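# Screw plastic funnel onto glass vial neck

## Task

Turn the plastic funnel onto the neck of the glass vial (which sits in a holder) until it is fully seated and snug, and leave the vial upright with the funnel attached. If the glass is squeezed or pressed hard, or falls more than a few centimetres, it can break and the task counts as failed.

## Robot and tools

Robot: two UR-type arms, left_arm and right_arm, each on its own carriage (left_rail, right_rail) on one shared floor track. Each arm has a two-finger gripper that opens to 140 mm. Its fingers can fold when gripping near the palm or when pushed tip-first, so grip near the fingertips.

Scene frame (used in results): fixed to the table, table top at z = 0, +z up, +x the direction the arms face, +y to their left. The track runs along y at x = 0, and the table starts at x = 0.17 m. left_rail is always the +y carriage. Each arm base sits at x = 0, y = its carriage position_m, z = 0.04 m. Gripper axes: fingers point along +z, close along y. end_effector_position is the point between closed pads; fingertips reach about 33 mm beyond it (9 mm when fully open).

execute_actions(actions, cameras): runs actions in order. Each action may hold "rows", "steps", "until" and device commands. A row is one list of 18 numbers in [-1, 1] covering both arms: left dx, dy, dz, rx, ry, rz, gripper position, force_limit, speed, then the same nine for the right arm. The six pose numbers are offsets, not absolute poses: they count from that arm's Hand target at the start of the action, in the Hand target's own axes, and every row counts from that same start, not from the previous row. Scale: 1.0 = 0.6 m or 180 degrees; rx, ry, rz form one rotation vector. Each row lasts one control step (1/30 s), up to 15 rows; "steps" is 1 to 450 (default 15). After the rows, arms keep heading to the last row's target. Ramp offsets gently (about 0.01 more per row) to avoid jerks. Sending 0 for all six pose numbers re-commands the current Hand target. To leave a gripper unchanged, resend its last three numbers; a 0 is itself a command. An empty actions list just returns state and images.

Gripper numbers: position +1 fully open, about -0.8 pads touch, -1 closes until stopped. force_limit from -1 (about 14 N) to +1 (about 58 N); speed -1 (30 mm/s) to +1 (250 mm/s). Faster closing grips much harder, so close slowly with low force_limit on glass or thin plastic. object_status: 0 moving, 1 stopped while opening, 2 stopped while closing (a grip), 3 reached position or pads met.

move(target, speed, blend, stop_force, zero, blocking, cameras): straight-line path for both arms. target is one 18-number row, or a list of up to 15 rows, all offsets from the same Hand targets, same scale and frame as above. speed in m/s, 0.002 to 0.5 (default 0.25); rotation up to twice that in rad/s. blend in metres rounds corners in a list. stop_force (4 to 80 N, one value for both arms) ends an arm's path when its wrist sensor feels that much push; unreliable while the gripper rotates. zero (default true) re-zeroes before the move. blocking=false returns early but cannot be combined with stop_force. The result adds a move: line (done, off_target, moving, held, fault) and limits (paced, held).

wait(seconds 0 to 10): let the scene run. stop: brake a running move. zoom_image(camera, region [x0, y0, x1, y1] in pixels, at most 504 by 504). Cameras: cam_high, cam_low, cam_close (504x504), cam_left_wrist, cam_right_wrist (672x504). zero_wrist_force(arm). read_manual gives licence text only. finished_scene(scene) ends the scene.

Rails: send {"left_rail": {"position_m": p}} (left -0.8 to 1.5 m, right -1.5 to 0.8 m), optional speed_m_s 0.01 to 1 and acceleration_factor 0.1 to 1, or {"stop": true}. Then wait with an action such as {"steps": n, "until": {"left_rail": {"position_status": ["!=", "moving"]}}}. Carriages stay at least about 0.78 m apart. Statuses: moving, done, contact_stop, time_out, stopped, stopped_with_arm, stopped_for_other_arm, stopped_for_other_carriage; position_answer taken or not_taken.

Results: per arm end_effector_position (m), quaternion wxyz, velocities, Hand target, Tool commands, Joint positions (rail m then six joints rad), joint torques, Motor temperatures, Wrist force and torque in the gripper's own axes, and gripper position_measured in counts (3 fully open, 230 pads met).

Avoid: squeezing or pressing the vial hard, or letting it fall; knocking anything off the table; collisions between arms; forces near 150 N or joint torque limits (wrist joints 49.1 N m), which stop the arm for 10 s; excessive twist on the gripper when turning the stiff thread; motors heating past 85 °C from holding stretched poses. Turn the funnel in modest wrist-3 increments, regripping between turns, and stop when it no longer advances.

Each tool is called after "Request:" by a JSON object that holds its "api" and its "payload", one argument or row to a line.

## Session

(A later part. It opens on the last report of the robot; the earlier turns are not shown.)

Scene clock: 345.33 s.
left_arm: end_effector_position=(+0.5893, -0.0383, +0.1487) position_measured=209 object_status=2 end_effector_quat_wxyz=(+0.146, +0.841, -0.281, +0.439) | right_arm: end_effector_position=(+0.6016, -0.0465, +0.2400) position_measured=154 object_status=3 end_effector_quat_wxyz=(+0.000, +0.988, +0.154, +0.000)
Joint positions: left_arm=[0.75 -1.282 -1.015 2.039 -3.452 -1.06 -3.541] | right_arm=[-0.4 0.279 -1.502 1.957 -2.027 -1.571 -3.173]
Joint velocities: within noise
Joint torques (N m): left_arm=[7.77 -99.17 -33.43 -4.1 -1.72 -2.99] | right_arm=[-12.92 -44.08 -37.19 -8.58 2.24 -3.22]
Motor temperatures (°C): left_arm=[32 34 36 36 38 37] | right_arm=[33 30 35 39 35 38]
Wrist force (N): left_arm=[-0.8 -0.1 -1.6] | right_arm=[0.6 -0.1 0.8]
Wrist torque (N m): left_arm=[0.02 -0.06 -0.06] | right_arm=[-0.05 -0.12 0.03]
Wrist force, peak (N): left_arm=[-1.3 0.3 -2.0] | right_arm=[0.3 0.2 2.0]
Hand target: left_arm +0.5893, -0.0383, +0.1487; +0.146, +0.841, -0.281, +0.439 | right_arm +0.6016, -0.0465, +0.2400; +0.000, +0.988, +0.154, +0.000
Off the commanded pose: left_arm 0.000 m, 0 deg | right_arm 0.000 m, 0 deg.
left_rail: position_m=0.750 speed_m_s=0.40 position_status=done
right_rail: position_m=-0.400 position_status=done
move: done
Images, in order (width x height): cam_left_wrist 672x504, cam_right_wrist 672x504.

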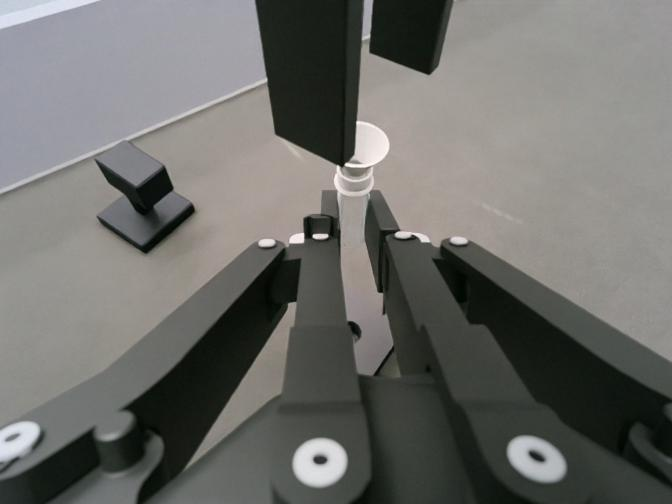

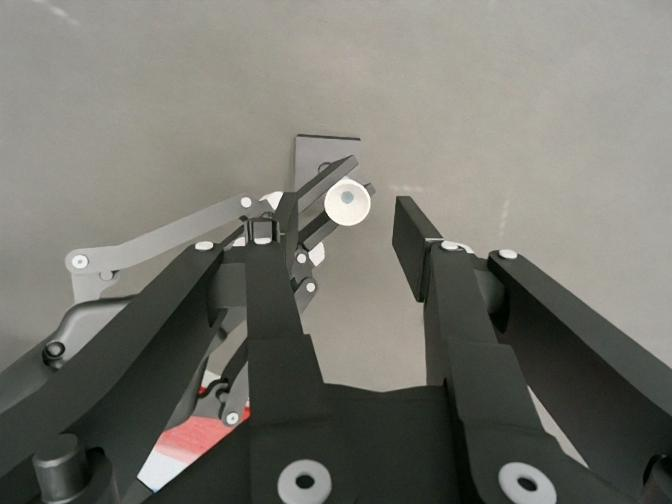

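Request:
{"api": "move", "payload": {
  "target": [
    [0,0,0,0,0,0,-1,-0.05,-1,0.016,0,0,0,0,0,-0.2,0.5,-1],
    [0,0,0,0,0,0,-1,-0.05,-1,0.016,0,0.02,0,0,0,-0.2,0.5,-1]
  ],
  "cameras": ["cam_left_wrist","cam_right_wrist","cam_low"],
  "speed": 0.05
}}

Request:
{"api": "zoom_image", "payload": {
  "camera": "cam_right_wrist",
  "region": [270, 130, 420, 280]
}}

Request:
{"api": "zoom_image", "payload": {
  "camera": "cam_low",
  "region": [150, 150, 270, 270]
}}

Scene clock: 348.63 s.
left_arm: end_effector_position=(+0.5893, -0.0383, +0.1487) position_measured=209 object_status=2 end_effector_quat_wxyz=(+0.146, +0.841, -0.281, +0.439) | right_arm: end_effector_position=(+0.6108, -0.0436, +0.2280) position_measured=154 object_status=3 end_effector_quat_wxyz=(+0.000, +0.988, +0.154, +0.000)
Joint positions: left_arm=[0.75 -1.282 -1.015 2.039 -3.452 -1.06 -3.541] | right_arm=[-0.4 0.279 -1.477 1.953 -2.048 -1.571 -3.172]
Joint velocities: within noise
Joint torques (N m): left_arm=[7.73 -99.62 -33.12 -4.03 -1.71 -2.82] | right_arm=[7.42 -46.25 -36.71 -7.97 3.23 2.92]
Motor temperatures (°C): left_arm=[32 34 36 36 38 37] | right_arm=[33 30 35 39 35 38]
Wrist force (N): left_arm=[-0.9 0.4 -1.8] | right_arm=[-0.2 0.0 0.8]
Wrist torque (N m): left_arm=[0.13 -0.02 -0.06] | right_arm=[-0.02 0.06 0.02]
Wrist force, peak (N): left_arm=[-1.8 0.4 -2.1] | right_arm=[0.7 -0.7 1.0]
Hand target: left_arm +0.5893, -0.0383, +0.1487; +0.146, +0.841, -0.281, +0.439 | right_arm +0.6108, -0.0436, +0.2280; +0.000, +0.988, +0.154, +0.000
Off the commanded pose: left_arm 0.000 m, 0 deg | right_arm 0.000 m, 0 deg.
left_rail: position_m=0.750 speed_m_s=0.40 position_status=done
right_rail: position_m=-0.400 position_status=done
move: done
Images, in order (width x height): cam_low 504x504, cam_left_wrist 672x504, cam_right_wrist 672x504.

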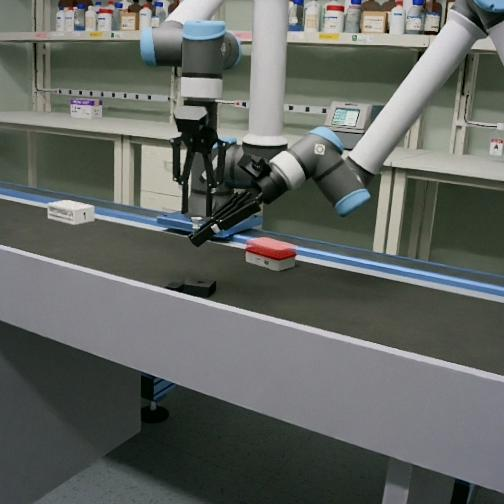

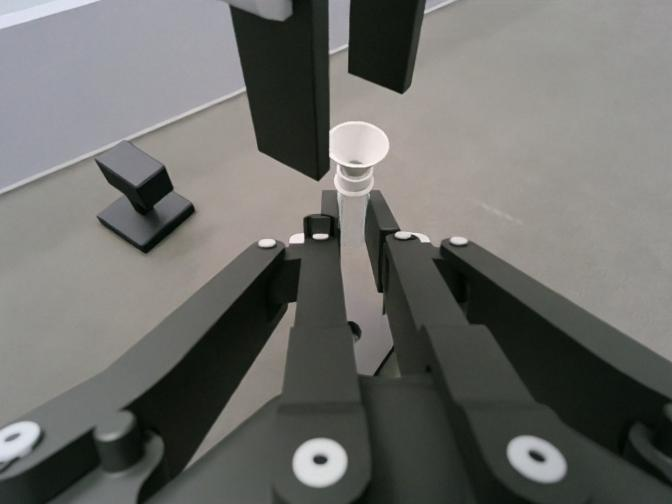

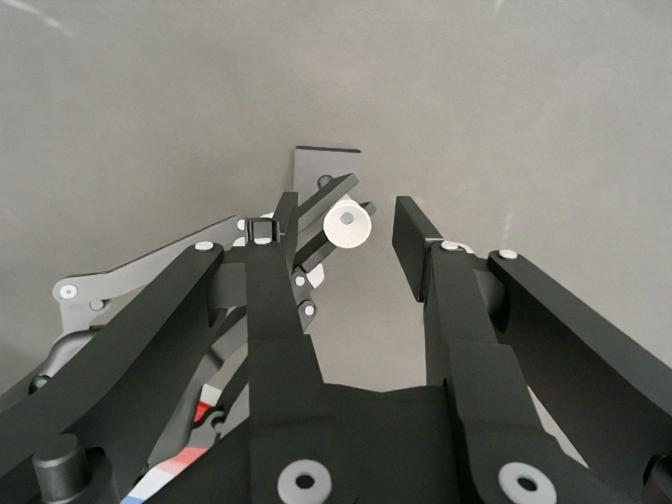

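Scaled by 3.360 from the camera's 672x504 image, which has a finer 960x720 frame.

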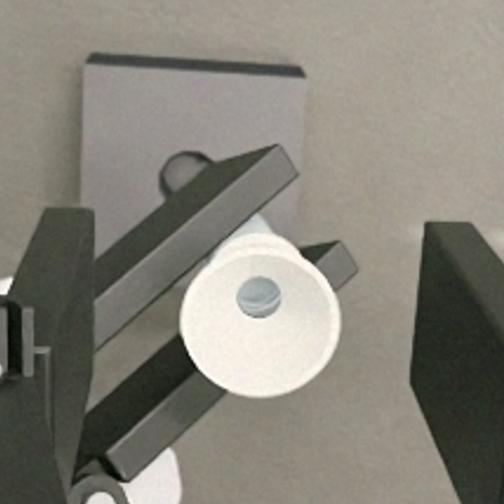

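Scaled by 4.200 from the camera's 504x504 image, which has a finer 720x720 frame.

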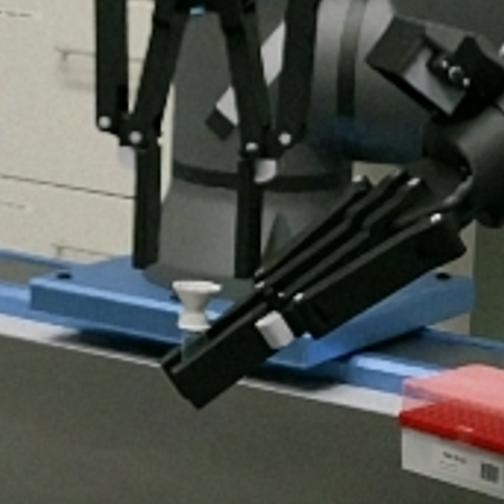

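Request:
{"api": "move", "payload": {
  "target": [
    [0,0,0,0,0,0,-1,-0.05,-1,-0.0175,0,0,0,0,0,-0.2,0.5,-1],
    [0,0,0,0,0,0,-1,-0.05,-1,-0.0175,0,0.037,0,0,0,-0.2,0.5,-1]
  ],
  "cameras": ["cam_left_wrist","cam_right_wrist","cam_low"],
  "speed": 0.04
}}

Request:
{"api": "zoom_image", "payload": {
  "camera": "cam_right_wrist",
  "region": [270, 130, 420, 280]
}}

Request:
{"api": "zoom_image", "payload": {
  "camera": "cam_low",
  "region": [150, 150, 270, 270]
}}

Scene clock: 352.60 s.
left_arm: end_effector_position=(+0.5893, -0.0383, +0.1487) position_measured=209 object_status=2 end_effector_quat_wxyz=(+0.146, +0.841, -0.281, +0.439) | right_arm: end_effector_position=(+0.6008, -0.0468, +0.2059) position_measured=154 object_status=3 end_effector_quat_wxyz=(+0.000, +0.988, +0.154, +0.000)
Joint positions: left_arm=[0.75 -1.282 -1.015 2.039 -3.452 -1.06 -3.541] | right_arm=[-0.4 0.279 -1.475 1.995 -2.092 -1.571 -3.173]
Joint velocities: within noise
Joint torques (N m): left_arm=[10.02 -96.17 -31.69 -10.05 0.42 -2.48] | right_arm=[-13.18 -37.39 -29.77 -7.09 1.17 -2.89]
Motor temperatures (°C): left_arm=[32 34 36 36 38 37] | right_arm=[33 30 35 39 35 38]
Wrist force (N): left_arm=[-5.9 3.7 7.4] | right_arm=[-0.2 -5.9 -8.1]
Wrist torque (N m): left_arm=[0.19 -0.02 -0.06] | right_arm=[0.35 -0.09 0.08]
Wrist force, peak (N): left_arm=[-8.8 0.6 9.1] | right_arm=[-1.7 -4.1 -11.7]
Hand target: left_arm +0.5893, -0.0383, +0.1487; +0.146, +0.841, -0.281, +0.439 | right_arm +0.6008, -0.0468, +0.2058; +0.000, +0.988, +0.154, +0.000
Off the commanded pose: left_arm 0.000 m, 0 deg | right_arm 0.000 m, 0 deg.
left_rail: position_m=0.750 speed_m_s=0.40 position_status=done
right_rail: position_m=-0.400 position_status=done
move: done
Images, in order (width x height): cam_low 504x504, cam_left_wrist 672x504, cam_right_wrist 672x504.

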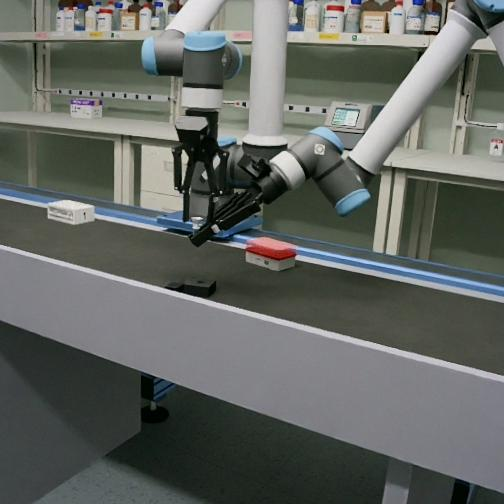

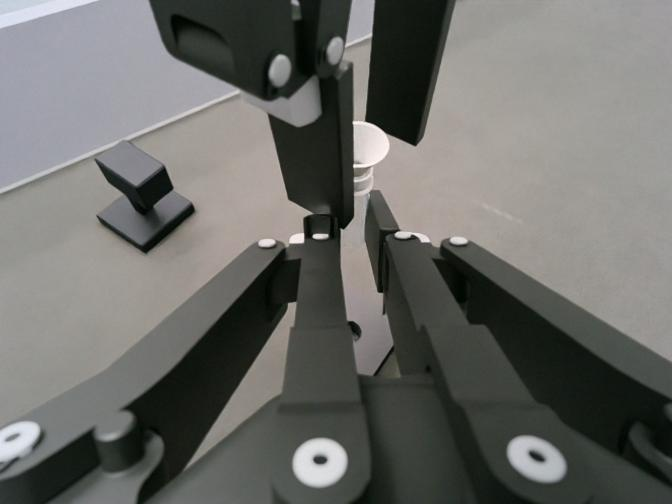

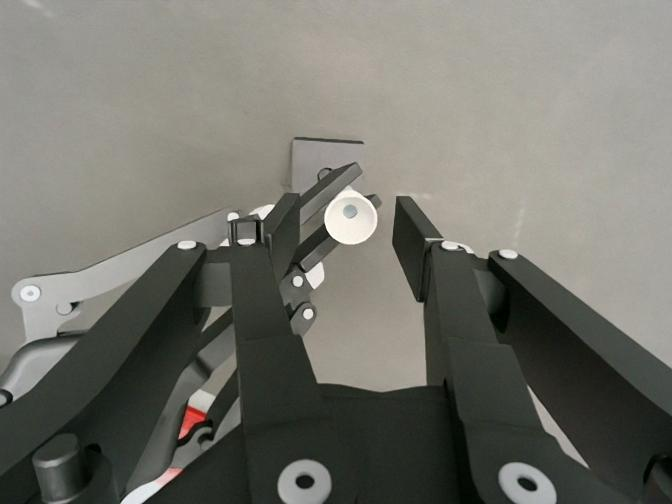

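Scaled by 3.360 from the camera's 672x504 image, which has a finer 960x720 frame.

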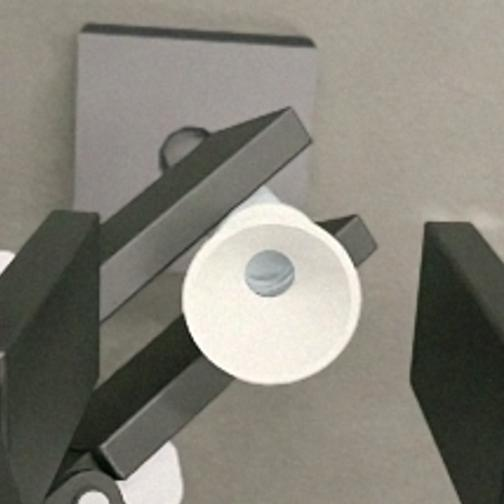

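Scaled by 4.200 from the camera's 504x504 image, which has a finer 720x720 frame.

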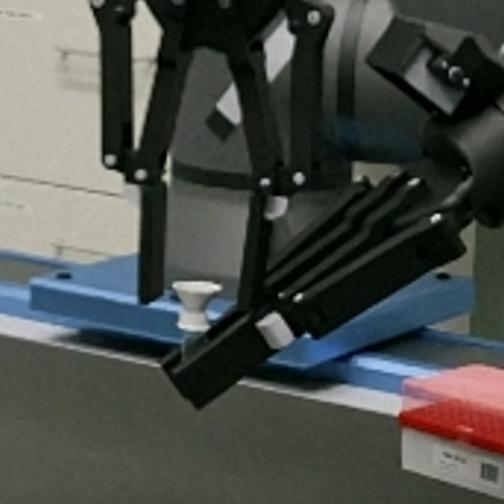

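Request:
{"api": "move", "payload": {
  "target": [
    [0,0,0,0,0,0,-1,-0.05,-1,0,0,-0.03,0,0,0,-0.2,0.5,-1],
    [0,0,0,0,0,0,-1,-0.05,-1,0.004,0.003,-0.03,0,0,0,-0.5,0.5,-1]
  ],
  "cameras": ["cam_left_wrist"],
  "speed": 0.04
}}

Request:
{"api": "move", "payload": {
  "target": [0,0,0,0,0,0,-1,-0.05,-1,0,0,0.025,0,0,0,-0.5,0.5,-1],
  "cameras": ["cam_left_wrist","cam_right_wrist","cam_low"],
  "speed": 0.02,
  "stop_force": 5
}}

Request:
{"api": "zoom_image", "payload": {
  "camera": "cam_right_wrist",
  "region": [270, 130, 420, 280]
}}

Request:
{"api": "zoom_image", "payload": {
  "camera": "cam_low",
  "region": [150, 150, 270, 270]
}}

Scene clock: 357.30 s.
left_arm: end_effector_position=(+0.5893, -0.0383, +0.1488) position_measured=209 object_status=2 end_effector_quat_wxyz=(+0.146, +0.841, -0.281, +0.439) | right_arm: end_effector_position=(+0.6036, -0.0478, +0.2238) position_measured=192 object_status=0 end_effector_quat_wxyz=(+0.000, +0.988, +0.154, +0.000)
Joint positions: left_arm=[0.75 -1.282 -1.015 2.039 -3.452 -1.06 -3.541] | right_arm=[-0.4 0.276 -1.487 1.973 -2.057 -1.571 -3.175]
Joint velocities: within noise
Joint torques (N m): left_arm=[8.48 -89.48 -30.8 -3.87 -1.76 -2.64] | right_arm=[-13.09 -43.79 -47.64 -2.55 3.53 -3.18]
Motor temperatures (°C): left_arm=[32 34 36 36 38 37] | right_arm=[33 30 35 39 35 38]
Wrist force (N): left_arm=[-0.9 0.6 -1.8] | right_arm=[0.6 0.0 0.5]
Wrist torque (N m): left_arm=[0.18 -0.03 -0.05] | right_arm=[-0.04 -0.12 0.03]
Wrist force, peak (N): left_arm=[-6.0 3.8 7.2] | right_arm=[0.3 -6.0 -8.6]
Hand target: left_arm +0.5893, -0.0383, +0.1487; +0.146, +0.841, -0.281, +0.439 | right_arm +0.6036, -0.0478, +0.2238; +0.000, +0.988, +0.154, +0.000
Off the commanded pose: left_arm 0.000 m, 0 deg | right_arm 0.000 m, 0 deg.
left_rail: position_m=0.750 speed_m_s=0.40 position_status=done
right_rail: position_m=-0.400 position_status=done
move: done
Images, in order (width x height): cam_left_wrist 672x504.

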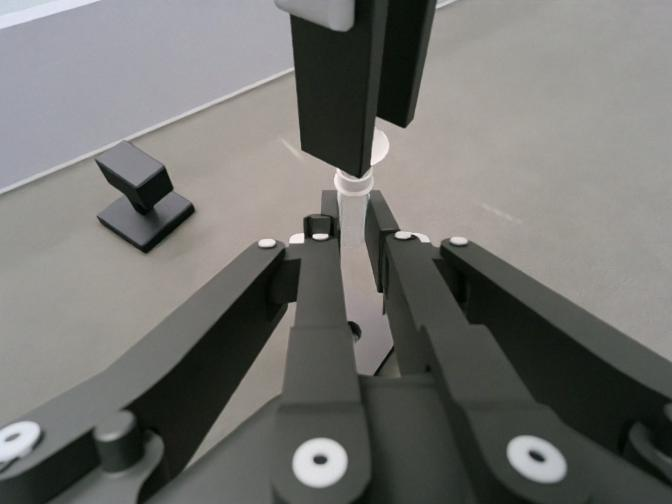

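Scene clock: 358.83 s.
left_arm: end_effector_position=(+0.5893, -0.0383, +0.1488) position_measured=209 object_status=2 end_effector_quat_wxyz=(+0.146, +0.841, -0.281, +0.439) | right_arm: end_effector_position=(+0.6036, -0.0478, +0.2182) position_measured=192 object_status=3 end_effector_quat_wxyz=(+0.000, +0.988, +0.154, +0.000)
Joint positions: left_arm=[0.75 -1.282 -1.015 2.039 -3.452 -1.06 -3.541] | right_arm=[-0.4 0.276 -1.482 1.979 -2.068 -1.571 -3.175]
Joint velocities: within noise
Joint torques (N m): left_arm=[8.25 -87.77 -30.69 -7.84 3.72 -2.48] | right_arm=[-12.27 -70.52 -46.38 -2 -3.55 -2.75]
Motor temperatures (°C): left_arm=[32 34 36 36 38 37] | right_arm=[33 30 35 39 35 38]
Wrist force (N): left_arm=[-3.7 0.7 1.0] | right_arm=[-0.2 -1.0 -2.8]
Wrist torque (N m): left_arm=[0.13 -0.13 -0.08] | right_arm=[-0.02 -0.01 0.02]
Wrist force, peak (N): left_arm=[-9.1 2.3 8.9] | right_arm=[-1.3 -4.3 -11.0]
Hand target: left_arm +0.5893, -0.0383, +0.1487; +0.146, +0.841, -0.281, +0.439 | right_arm +0.6036, -0.0478, +0.2182; +0.000, +0.988, +0.154, +0.000 (not the last commanded pose)
Off the commanded pose: left_arm 0.000 m, 0 deg | right_arm 0.009 m, 0 deg.
left_rail: position_m=0.750 speed_m_s=0.40 position_status=done
right_rail: position_m=-0.400 position_status=done
move: contact (right_arm)
Images, in order (width x height): cam_low 504x504, cam_left_wrist 672x504, cam_right_wrist 672x504.

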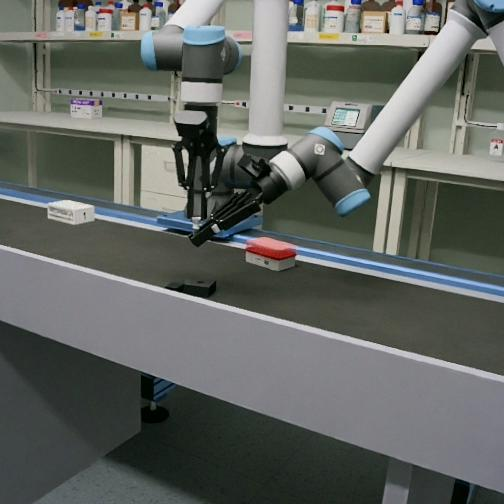

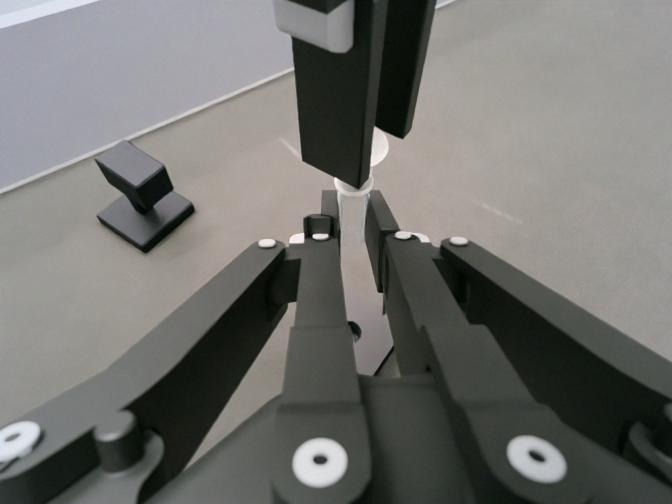

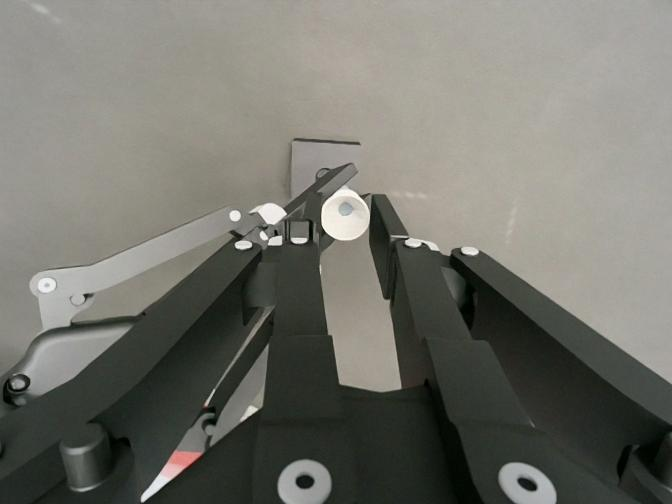

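Scaled by 3.360 from the camera's 672x504 image, which has a finer 960x720 frame.

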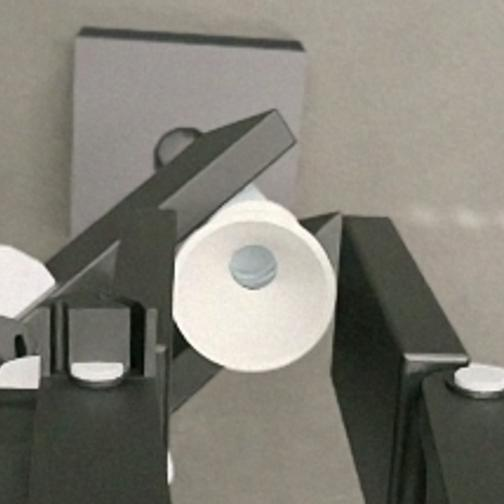

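Scaled by 4.200 from the camera's 504x504 image, which has a finer 720x720 frame.

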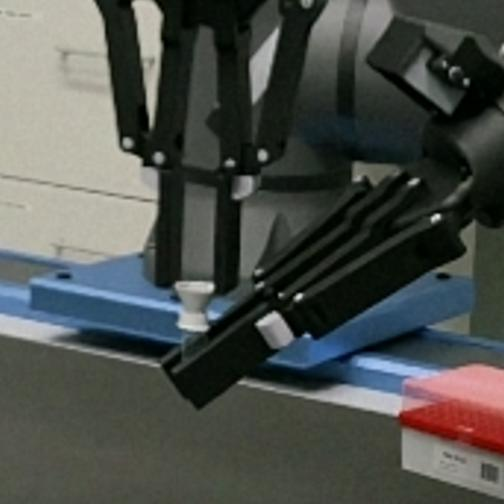

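Request:
{"api": "move", "payload": {
  "target": [
    [0,0,0,0,0,0,-1,-0.05,-1,0,0,-0.008,0,0,0,-0.5,0.5,-1],
    [0,0,0,0,0,0,-1,-0.05,-1,0,0,-0.008,0,0,0,-0.38,0.5,-1]
  ],
  "cameras": [],
  "speed": 0.04
}}

Request:
{"api": "move", "payload": {
  "target": [0,0,0,0,0,0,-1,-0.05,-1,0,0,0.032,0,0,0,-0.38,0.5,-1],
  "cameras": ["cam_left_wrist","cam_right_wrist","cam_low"],
  "speed": 0.02,
  "stop_force": 5
}}

Request:
{"api": "zoom_image", "payload": {
  "camera": "cam_right_wrist",
  "region": [270, 130, 420, 280]
}}

Request:
{"api": "zoom_image", "payload": {
  "camera": "cam_low",
  "region": [150, 150, 270, 270]
}}

Scene clock: 361.90 s.
left_arm: end_effector_position=(+0.5893, -0.0383, +0.1488) position_measured=209 object_status=2 end_effector_quat_wxyz=(+0.146, +0.841, -0.281, +0.439) | right_arm: end_effector_position=(+0.6036, -0.0478, +0.2230) position_measured=177 object_status=0 end_effector_quat_wxyz=(+0.000, +0.988, +0.154, +0.000)
Joint positions: left_arm=[0.75 -1.282 -1.015 2.039 -3.452 -1.06 -3.541] | right_arm=[-0.4 0.276 -1.486 1.974 -2.059 -1.571 -3.175]
Joint velocities: within noise
Joint torques (N m): left_arm=[6.52 -77.81 -29.33 -4.36 1.33 -2.64] | right_arm=[-4.66 -72.36 -47.26 -2.36 -1.02 -0.99]
Motor temperatures (°C): left_arm=[32 34 36 36 38 37] | right_arm=[33 30 35 39 35 38]
Wrist force (N): left_arm=[-0.6 -0.1 -1.9] | right_arm=[0.2 -0.5 0.7]
Wrist torque (N m): left_arm=[0.02 -0.10 -0.06] | right_arm=[-0.13 -0.03 0.03]
Wrist force, peak (N): left_arm=[-4.0 0.6 1.2] | right_arm=[-0.7 -1.3 -3.7]
Hand target: left_arm +0.5893, -0.0383, +0.1487; +0.146, +0.841, -0.281, +0.439 | right_arm +0.6036, -0.0478, +0.2230; +0.000, +0.988, +0.154, +0.000
Off the commanded pose: left_arm 0.000 m, 0 deg | right_arm 0.000 m, 0 deg.
left_rail: position_m=0.750 speed_m_s=0.40 position_status=done
right_rail: position_m=-0.400 position_status=done
move: done
No camera images: "cameras" was empty.

Scene clock: 363.73 s.
left_arm: end_effector_position=(+0.5893, -0.0383, +0.1488) position_measured=209 object_status=2 end_effector_quat_wxyz=(+0.146, +0.841, -0.281, +0.439) | right_arm: end_effector_position=(+0.6036, -0.0478, +0.2038) position_measured=177 object_status=3 end_effector_quat_wxyz=(+0.000, +0.988, +0.154, +0.000)
Joint positions: left_arm=[0.75 -1.282 -1.015 2.039 -3.452 -1.06 -3.541] | right_arm=[-0.4 0.276 -1.47 1.993 -2.095 -1.571 -3.175]
Joint velocities: within noise
Joint torques (N m): left_arm=[6.87 -74.72 -28.06 -4.1 -0.37 -2.74] | right_arm=[-4.08 -45.71 -36.46 -7.81 0.97 -0.1]
Motor temperatures (°C): left_arm=[32 34 36 36 38 37] | right_arm=[33 30 35 39 35 38]
Wrist force (N): left_arm=[-0.9 0.2 -1.9] | right_arm=[0.1 0.2 1.1]
Wrist torque (N m): left_arm=[0.07 -0.04 -0.06] | right_arm=[0.01 -0.02 0.03]
Wrist force, peak (N): left_arm=[-1.0 0.6 -1.9] | right_arm=[0.5 0.2 1.3]
Hand target: left_arm +0.5893, -0.0383, +0.1487; +0.146, +0.841, -0.281, +0.439 | right_arm +0.6036, -0.0478, +0.2038; +0.000, +0.988, +0.154, +0.000
Off the commanded pose: left_arm 0.000 m, 0 deg | right_arm 0.000 m, 0 deg.
left_rail: position_m=0.750 speed_m_s=0.40 position_status=done
right_rail: position_m=-0.400 position_status=done
move: done
Images, in order (width x height): cam_low 504x504, cam_left_wrist 672x504, cam_right_wrist 672x504.

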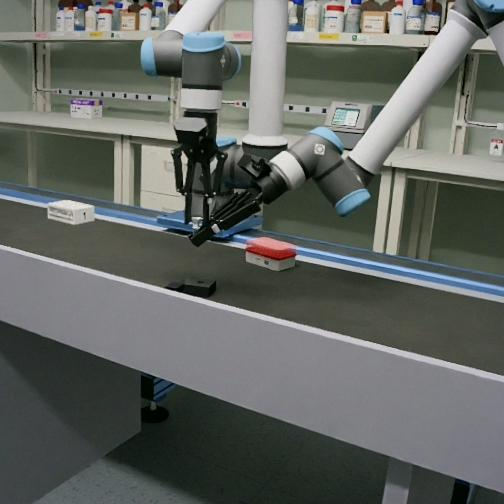

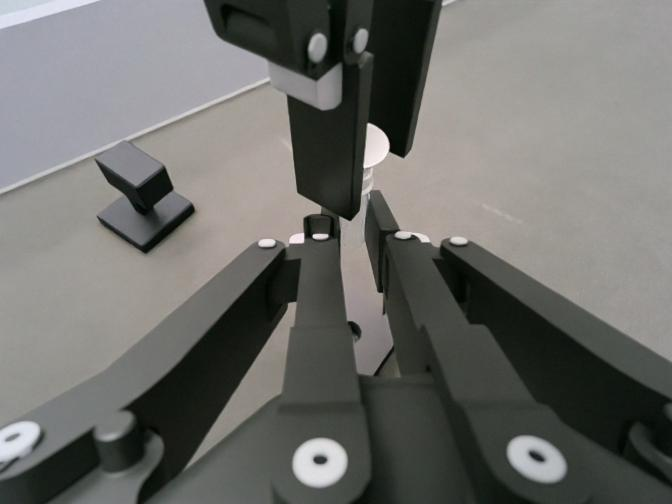

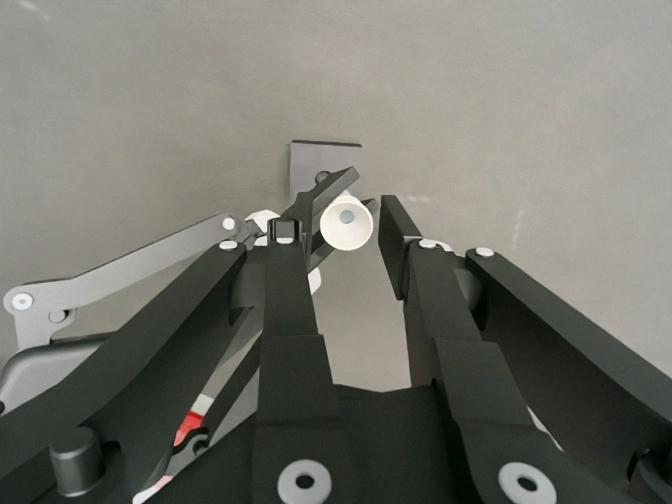

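Scaled by 3.360 from the camera's 672x504 image, which has a finer 960x720 frame.

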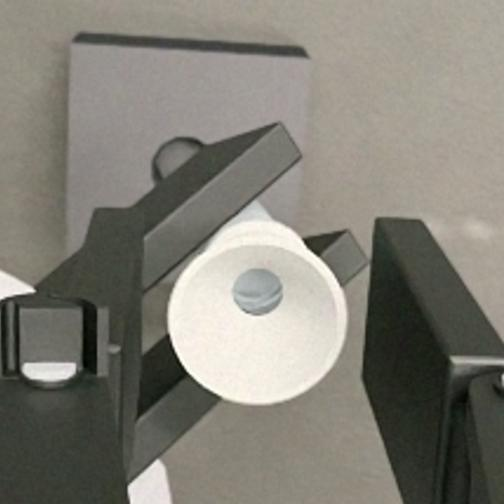

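Scaled by 4.200 from the camera's 504x504 image, which has a finer 720x720 frame.

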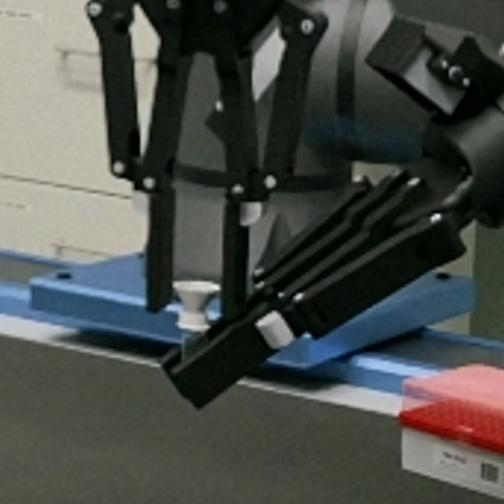

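Request:
{"api": "move", "payload": {
  "target": [0,0,0,0,0,0,-1,-0.05,-1,0,0,0,0,0,0,-1,0.5,-1],
  "cameras": ["cam_right_wrist"]
}}

Request:
{"api": "wait", "payload": {
  "seconds": 1,
  "cameras": ["cam_left_wrist"]
}}

Scene clock: 365.33 s.
left_arm: end_effector_position=(+0.5893, -0.0383, +0.1487) position_measured=209 object_status=2 end_effector_quat_wxyz=(+0.146, +0.841, -0.281, +0.439) | right_arm: end_effector_position=(+0.6036, -0.0478, +0.2038) position_measured=197 object_status=0 end_effector_quat_wxyz=(+0.000, +0.988, +0.154, +0.000)
Joint positions: left_arm=[0.75 -1.282 -1.015 2.039 -3.452 -1.06 -3.541] | right_arm=[-0.4 0.276 -1.47 1.993 -2.095 -1.571 -3.175]
Joint velocities: within noise
Joint torques (N m): left_arm=[6.41 -70.93 -28.55 -5.13 -1.23 -2.51] | right_arm=[-1.57 -45.46 -39.2 -6.57 1.68 0.52]
Motor temperatures (°C): left_arm=[32 34 36 36 38 37] | right_arm=[33 30 35 39 35 38]
Wrist force (N): left_arm=[-2.6 2.1 3.6] | right_arm=[-0.2 -4.1 -3.7]
Wrist torque (N m): left_arm=[0.10 -0.24 -0.01] | right_arm=[-0.02 -0.07 0.03]
Wrist force, peak (N): left_arm=[-3.1 1.9 3.9] | right_arm=[-0.9 -4.0 -3.9]
Hand target: left_arm +0.5893, -0.0383, +0.1487; +0.146, +0.841, -0.281, +0.439 | right_arm +0.6036, -0.0478, +0.2038; +0.000, +0.988, +0.154, +0.000
Off the commanded pose: left_arm 0.000 m, 0 deg | right_arm 0.000 m, 0 deg.
left_rail: position_m=0.750 speed_m_s=0.40 position_status=done
right_rail: position_m=-0.400 position_status=done
move: done
Images, in order (width x height): cam_right_wrist 672x504.

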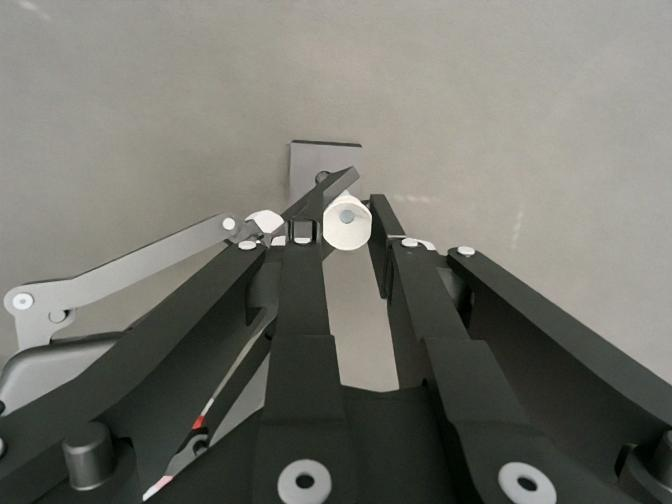

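Scene clock: 366.33 s.
left_arm: end_effector_position=(+0.5893, -0.0383, +0.1487) position_measured=209 object_status=2 end_effector_quat_wxyz=(+0.146, +0.841, -0.281, +0.439) | right_arm: end_effector_position=(+0.6036, -0.0478, +0.2038) position_measured=197 object_status=2 end_effector_quat_wxyz=(+0.000, +0.988, +0.154, +0.000)
Joint positions: left_arm=[0.75 -1.282 -1.015 2.039 -3.452 -1.06 -3.541] | right_arm=[-0.4 0.276 -1.47 1.993 -2.095 -1.571 -3.175]
Joint velocities: within noise
Joint torques (N m): left_arm=[5.9 -68.48 -27.48 -7.42 -0.04 -2.41] | right_arm=[-1 -46.5 -39.97 -6.03 1.96 0.93]
Motor temperatures (°C): left_arm=[32 34 36 36 38 37] | right_arm=[33 30 35 39 35 38]
Wrist force (N): left_arm=[-2.4 1.9 3.4] | right_arm=[0.0 -3.7 -3.7]
Wrist torque (N m): left_arm=[0.06 -0.24 -0.02] | right_arm=[0.07 -0.11 0.03]
Wrist force, peak (N): left_arm=[-3.1 2.0 3.8] | right_arm=[0.0 -4.1 -4.0]
Hand target: left_arm +0.5893, -0.0383, +0.1487; +0.146, +0.841, -0.281, +0.439 | right_arm +0.6036, -0.0478, +0.2038; +0.000, +0.988, +0.154, +0.000
Tool commands: left_gripper/position=-1.0 left_gripper/force_limit=-0.05 left_gripper/speed=-1.0 right_gripper/position=-1.0 right_gripper/force_limit=+0.5 right_gripper/speed=-1.0
Off the commanded pose: left_arm 0.000 m, 0 deg | right_arm 0.000 m, 0 deg.
left_rail: position_m=0.750 speed_m_s=0.40 position_status=done
right_rail: position_m=-0.400 position_status=done
wait: 1.00 s
Images, in order (width x height): cam_left_wrist 672x504.

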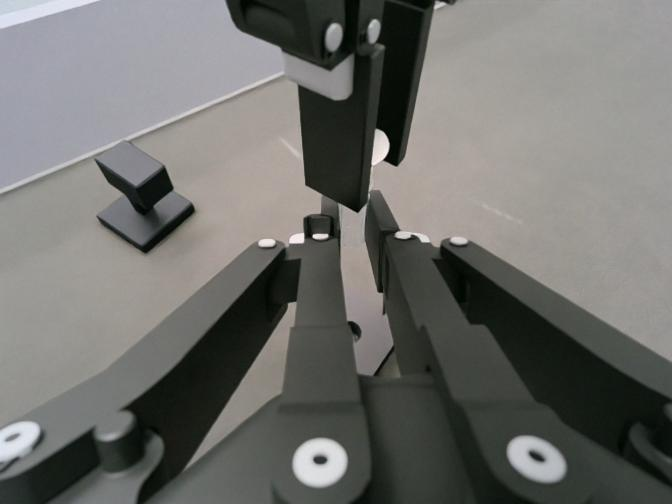

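Request:
{"api": "move", "payload": {
  "target": [
    [0,0,0,0,0,0,-0.3,-0.05,-1,0,0,0,0,0,0,-1,0.5,-1],
    [0,0,-0.117,0,0,0,-0.3,-0.05,-1,0,0,0,0,0,0,-1,0.5,-1]
  ],
  "speed": 0.05,
  "cameras": ["cam_left_wrist","cam_low"]
}}

Request:
{"api": "zoom_image", "payload": {
  "camera": "cam_left_wrist",
  "region": [270, 100, 430, 260]
}}

Request:
{"api": "zoom_image", "payload": {
  "camera": "cam_low",
  "region": [160, 190, 240, 270]
}}

Scene clock: 374.67 s.
left_arm: end_effector_position=(+0.5433, -0.0037, +0.1888) position_measured=167 object_status=3 end_effector_quat_wxyz=(+0.146, +0.841, -0.281, +0.439) | right_arm: end_effector_position=(+0.6036, -0.0478, +0.2038) position_measured=197 object_status=2 end_effector_quat_wxyz=(+0.000, +0.988, +0.154, +0.000)
Joint positions: left_arm=[0.75 -1.335 -1.137 2.142 -3.412 -1.02 -3.582] | right_arm=[-0.4 0.276 -1.47 1.993 -2.095 -1.571 -3.175]
Joint velocities: within noise
Joint torques (N m): left_arm=[-6.34 -92.22 -18.1 -3.49 3.56 -2.56] | right_arm=[-0.1 -49.32 -48.17 -2.36 1.8 1.91]
Motor temperatures (°C): left_arm=[32 34 36 36 38 37] | right_arm=[33 30 35 39 35 38]
Wrist force (N): left_arm=[-0.7 0.3 -1.7] | right_arm=[0.3 -0.3 0.7]
Wrist torque (N m): left_arm=[0.10 -0.06 -0.04] | right_arm=[-0.09 -0.07 0.04]
Wrist force, peak (N): left_arm=[-2.6 2.3 3.8] | right_arm=[-0.4 -3.7 -4.4]
Hand target: left_arm +0.5432, -0.0037, +0.1888; +0.146, +0.841, -0.281, +0.439 | right_arm +0.6036, -0.0478, +0.2038; +0.000, +0.988, +0.154, +0.000
Off the commanded pose: left_arm 0.000 m, 0 deg | right_arm 0.000 m, 0 deg.
left_rail: position_m=0.750 speed_m_s=0.40 position_status=done
right_rail: position_m=-0.400 position_status=done
move: done
Images, in order (width x height): cam_low 504x504, cam_left_wrist 672x504.

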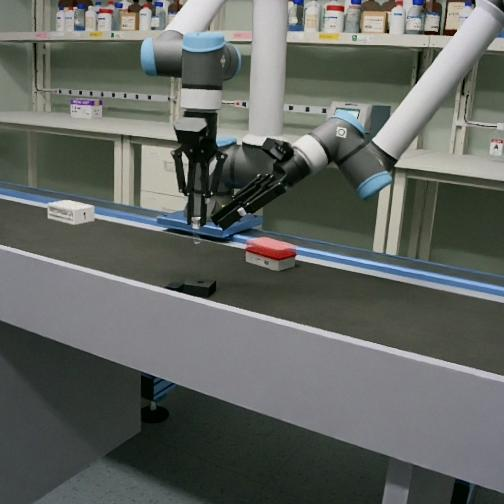

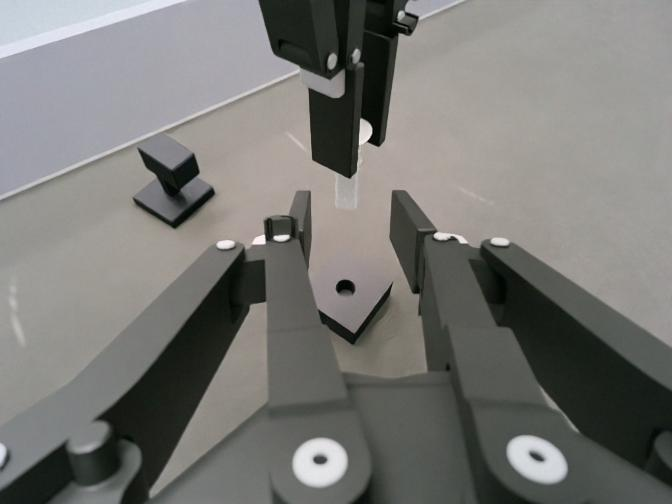

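Scaled by 3.150 from the camera's 672x504 image, which has a finer 960x720 frame.

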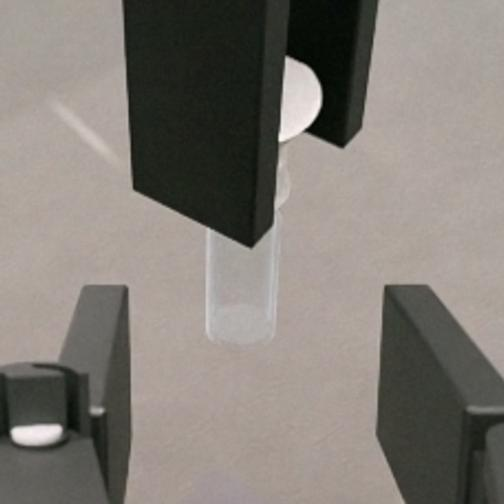

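Scaled by 6.300 from the camera's 504x504 image, which has a finer 720x720 frame.

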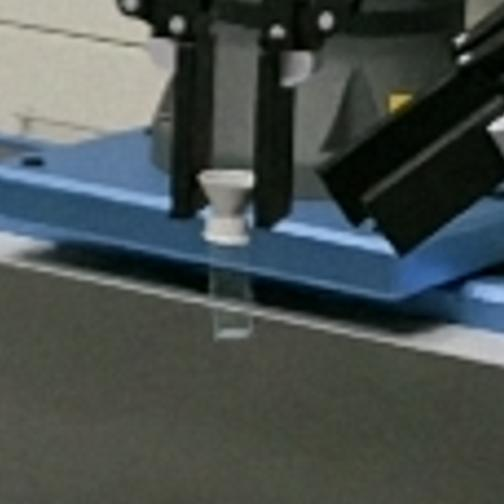

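Request:
{"api": "move", "payload": {
  "target": [
    [-0.059,-0.0015,0.0202,0,0.111,0,-0.3,-0.05,-1,0,0,0,0,0,0,-1,0.5,-1],
    [-0.0192,-0.0015,0.1298,0,0.111,0,-0.3,-0.05,-1,0,0,0,0,0,0,-1,0.5,-1]
  ],
  "speed": 0.06,
  "cameras": ["cam_left_wrist","cam_low"]
}}

Request:
{"api": "zoom_image", "payload": {
  "camera": "cam_left_wrist",
  "region": [270, 120, 430, 280]
}}

Request:
{"api": "zoom_image", "payload": {
  "camera": "cam_low",
  "region": [160, 190, 260, 290]
}}

Scene clock: 381.00 s.
left_arm: end_effector_position=(+0.5896, -0.0373, +0.1349) position_measured=167 object_status=3 end_effector_quat_wxyz=(+0.193, +0.752, -0.251, +0.578) | right_arm: end_effector_position=(+0.6036, -0.0478, +0.2038) position_measured=197 object_status=2 end_effector_quat_wxyz=(+0.000, +0.988, +0.154, +0.000)
Joint positions: left_arm=[0.75 -1.326 -0.781 2.037 -4.068 -0.916 -3.346] | right_arm=[-0.4 0.276 -1.47 1.993 -2.095 -1.571 -3.175]
Joint velocities: within noise
Joint torques (N m): left_arm=[11.47 -63.01 -26.92 -2.25 -2.3 1.36] | right_arm=[-0.63 -51.72 -47.39 -2.25 1.74 2.16]
Motor temperatures (°C): left_arm=[32 34 36 36 38 37] | right_arm=[33 30 34 39 35 38]
Wrist force (N): left_arm=[-0.6 -0.2 -2.0] | right_arm=[-0.2 0.3 1.2]
Wrist torque (N m): left_arm=[0.00 -0.15 -0.09] | right_arm=[0.02 0.03 0.03]
Wrist force, peak (N): left_arm=[-1.2 0.4 -2.8] | right_arm=[0.2 -0.2 1.4]
Hand target: left_arm +0.5896, -0.0374, +0.1349; +0.193, +0.752, -0.251, +0.578 | right_arm +0.6036, -0.0478, +0.2038; +0.000, +0.988, +0.154, +0.000
Off the commanded pose: left_arm 0.000 m, 0 deg | right_arm 0.000 m, 0 deg.
left_rail: position_m=0.750 speed_m_s=0.40 position_status=done
right_rail: position_m=-0.400 position_status=done
move: done
Images, in order (width x height): cam_low 504x504, cam_left_wrist 672x504.

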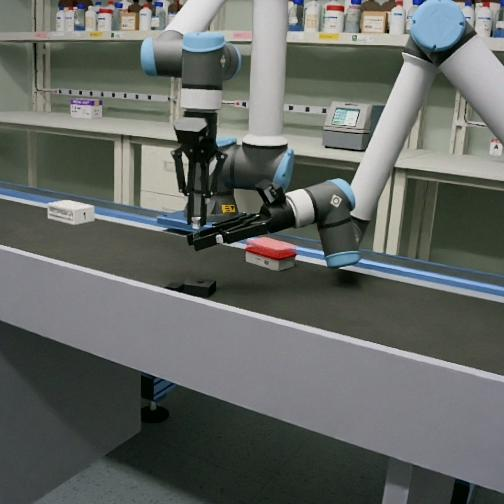

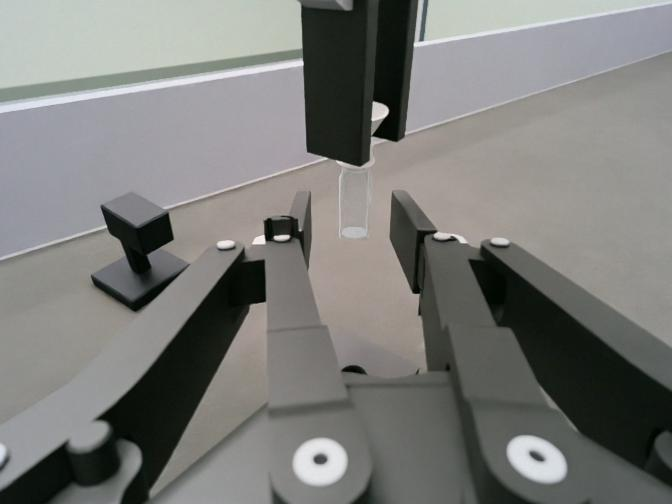

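Scaled by 3.150 from the camera's 672x504 image, which has a finer 960x720 frame.

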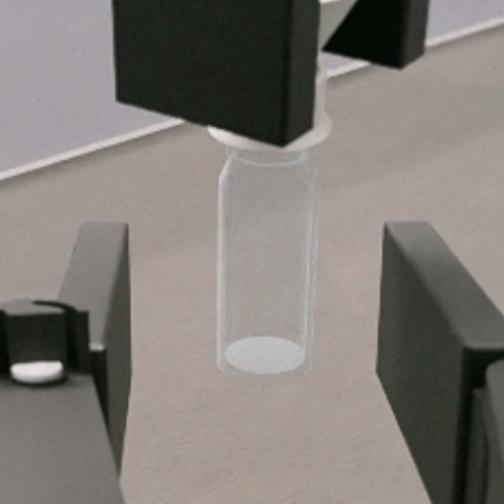

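Scaled by 5.040 from the camera's 504x504 image, which has a finer 720x720 frame.

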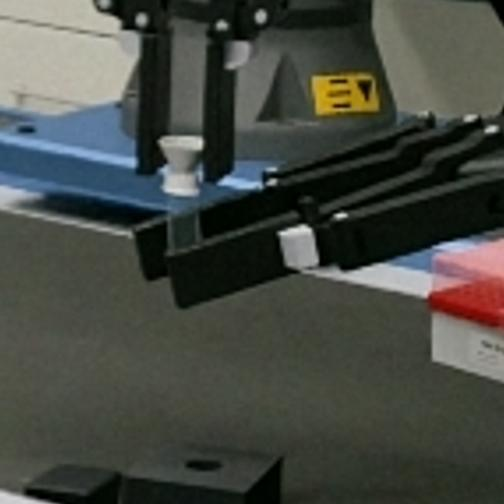

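Request:
{"api": "move", "payload": {
  "target": [
    [0,0.0033,-0.006,0,0,0,-0.3,-0.05,-1,0,0,0,0,0,0,-1,0.5,-1],
    [0,0.0033,-0.006,0,0,0,-1,-0.03,-1,0,0,0,0,0,0,-1,0.5,-1]
  ],
  "speed": 0.04,
  "cameras": []
}}

Request:
{"api": "wait", "payload": {
  "seconds": 1,
  "cameras": ["cam_left_wrist","cam_low"]
}}

Request:
{"api": "zoom_image", "payload": {
  "camera": "cam_left_wrist",
  "region": [270, 120, 430, 280]
}}

Scene clock: 384.57 s.
left_arm: end_effector_position=(+0.5856, -0.0369, +0.1358) position_measured=209 object_status=0 end_effector_quat_wxyz=(+0.193, +0.752, -0.251, +0.578) | right_arm: end_effector_position=(+0.6036, -0.0478, +0.2038) position_measured=197 object_status=2 end_effector_quat_wxyz=(+0.000, +0.988, +0.154, +0.000)
Joint positions: left_arm=[0.75 -1.332 -0.784 2.042 -4.069 -0.91 -3.348] | right_arm=[-0.4 0.276 -1.47 1.993 -2.095 -1.571 -3.175]
Joint velocities: within noise
Joint torques (N m): left_arm=[-6.99 -104.1 -9.73 -5.3 0.66 -2.25] | right_arm=[-0.05 -53.74 -47.49 -2.9 1.61 2.12]
Motor temperatures (°C): left_arm=[32 34 36 36 38 37] | right_arm=[33 30 34 39 35 38]
Wrist force (N): left_arm=[-3.6 -5.2 -2.4] | right_arm=[-2.9 3.6 -1.2]
Wrist torque (N m): left_arm=[0.05 -0.18 -0.29] | right_arm=[-0.20 -0.09 0.06]
Wrist force, peak (N): left_arm=[-3.6 -5.2 -2.5] | right_arm=[-2.8 3.8 -2.0]
Hand target: left_arm +0.5856, -0.0369, +0.1358; +0.193, +0.752, -0.251, +0.578 | right_arm +0.6036, -0.0478, +0.2038; +0.000, +0.988, +0.154, +0.000
Off the commanded pose: left_arm 0.000 m, 0 deg | right_arm 0.000 m, 0 deg.
left_rail: position_m=0.750 speed_m_s=0.40 position_status=done
right_rail: position_m=-0.400 position_status=done
move: done
No camera images: "cameras" was empty.

Scene clock: 385.57 s.
left_arm: end_effector_position=(+0.5856, -0.0369, +0.1358) position_measured=209 object_status=2 end_effector_quat_wxyz=(+0.193, +0.752, -0.251, +0.578) | right_arm: end_effector_position=(+0.6036, -0.0478, +0.2038) position_measured=197 object_status=2 end_effector_quat_wxyz=(+0.000, +0.988, +0.154, +0.000)
Joint positions: left_arm=[0.75 -1.332 -0.784 2.042 -4.069 -0.91 -3.348] | right_arm=[-0.4 0.276 -1.47 1.993 -2.095 -1.571 -3.175]
Joint velocities: within noise
Joint torques (N m): left_arm=[-4.35 -105.03 -14.92 -4.38 -3.42 -1.71] | right_arm=[-0.74 -53.95 -46.58 -4.18 1.65 2.16]
Motor temperatures (°C): left_arm=[32 34 36 36 38 37] | right_arm=[33 30 34 39 35 38]
Wrist force (N): left_arm=[-3.4 -4.7 -2.4] | right_arm=[-2.4 3.8 -1.7]
Wrist torque (N m): left_arm=[0.13 -0.10 -0.29] | right_arm=[-0.16 -0.19 0.07]
Wrist force, peak (N): left_arm=[-3.9 -5.5 -2.4] | right_arm=[-2.6 4.1 -2.0]
Hand target: left_arm +0.5856, -0.0369, +0.1358; +0.193, +0.752, -0.251, +0.578 | right_arm +0.6036, -0.0478, +0.2038; +0.000, +0.988, +0.154, +0.000
Tool commands: left_gripper/position=-1.0 left_gripper/force_limit=-0.03 left_gripper/speed=-1.0 right_gripper/position=-1.0 right_gripper/force_limit=+0.5 right_gripper/speed=-1.0
Off the commanded pose: left_arm 0.000 m, 0 deg | right_arm 0.000 m, 0 deg.
left_rail: position_m=0.750 speed_m_s=0.40 position_status=done
right_rail: position_m=-0.400 position_status=done
wait: 1.00 s
Images, in order (width x height): cam_low 504x504, cam_left_wrist 672x504.

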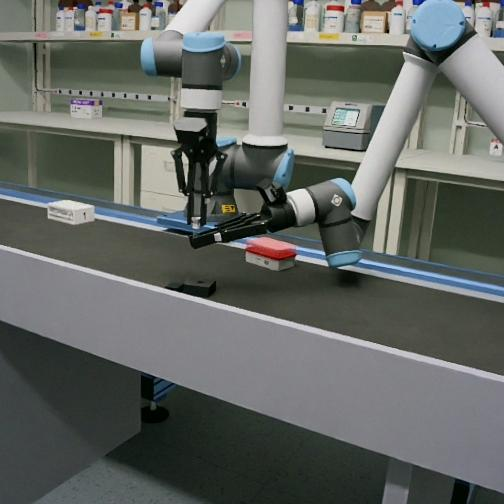

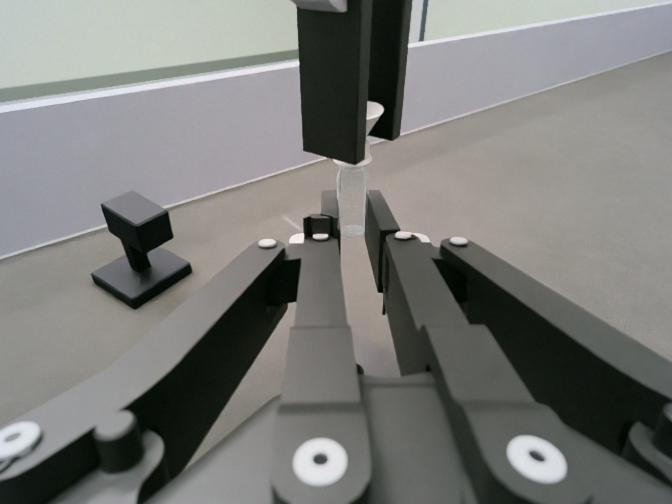

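Scaled by 3.150 from the camera's 672x504 image, which has a finer 960x720 frame.

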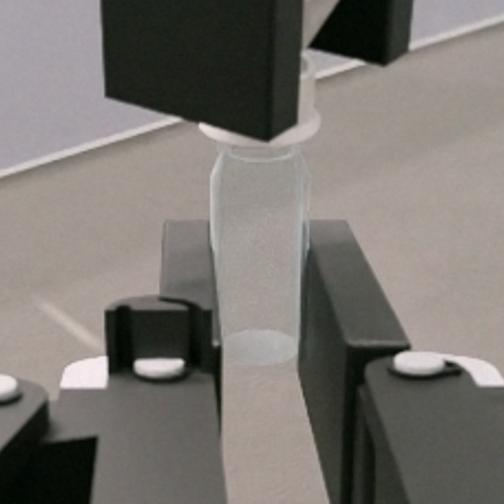

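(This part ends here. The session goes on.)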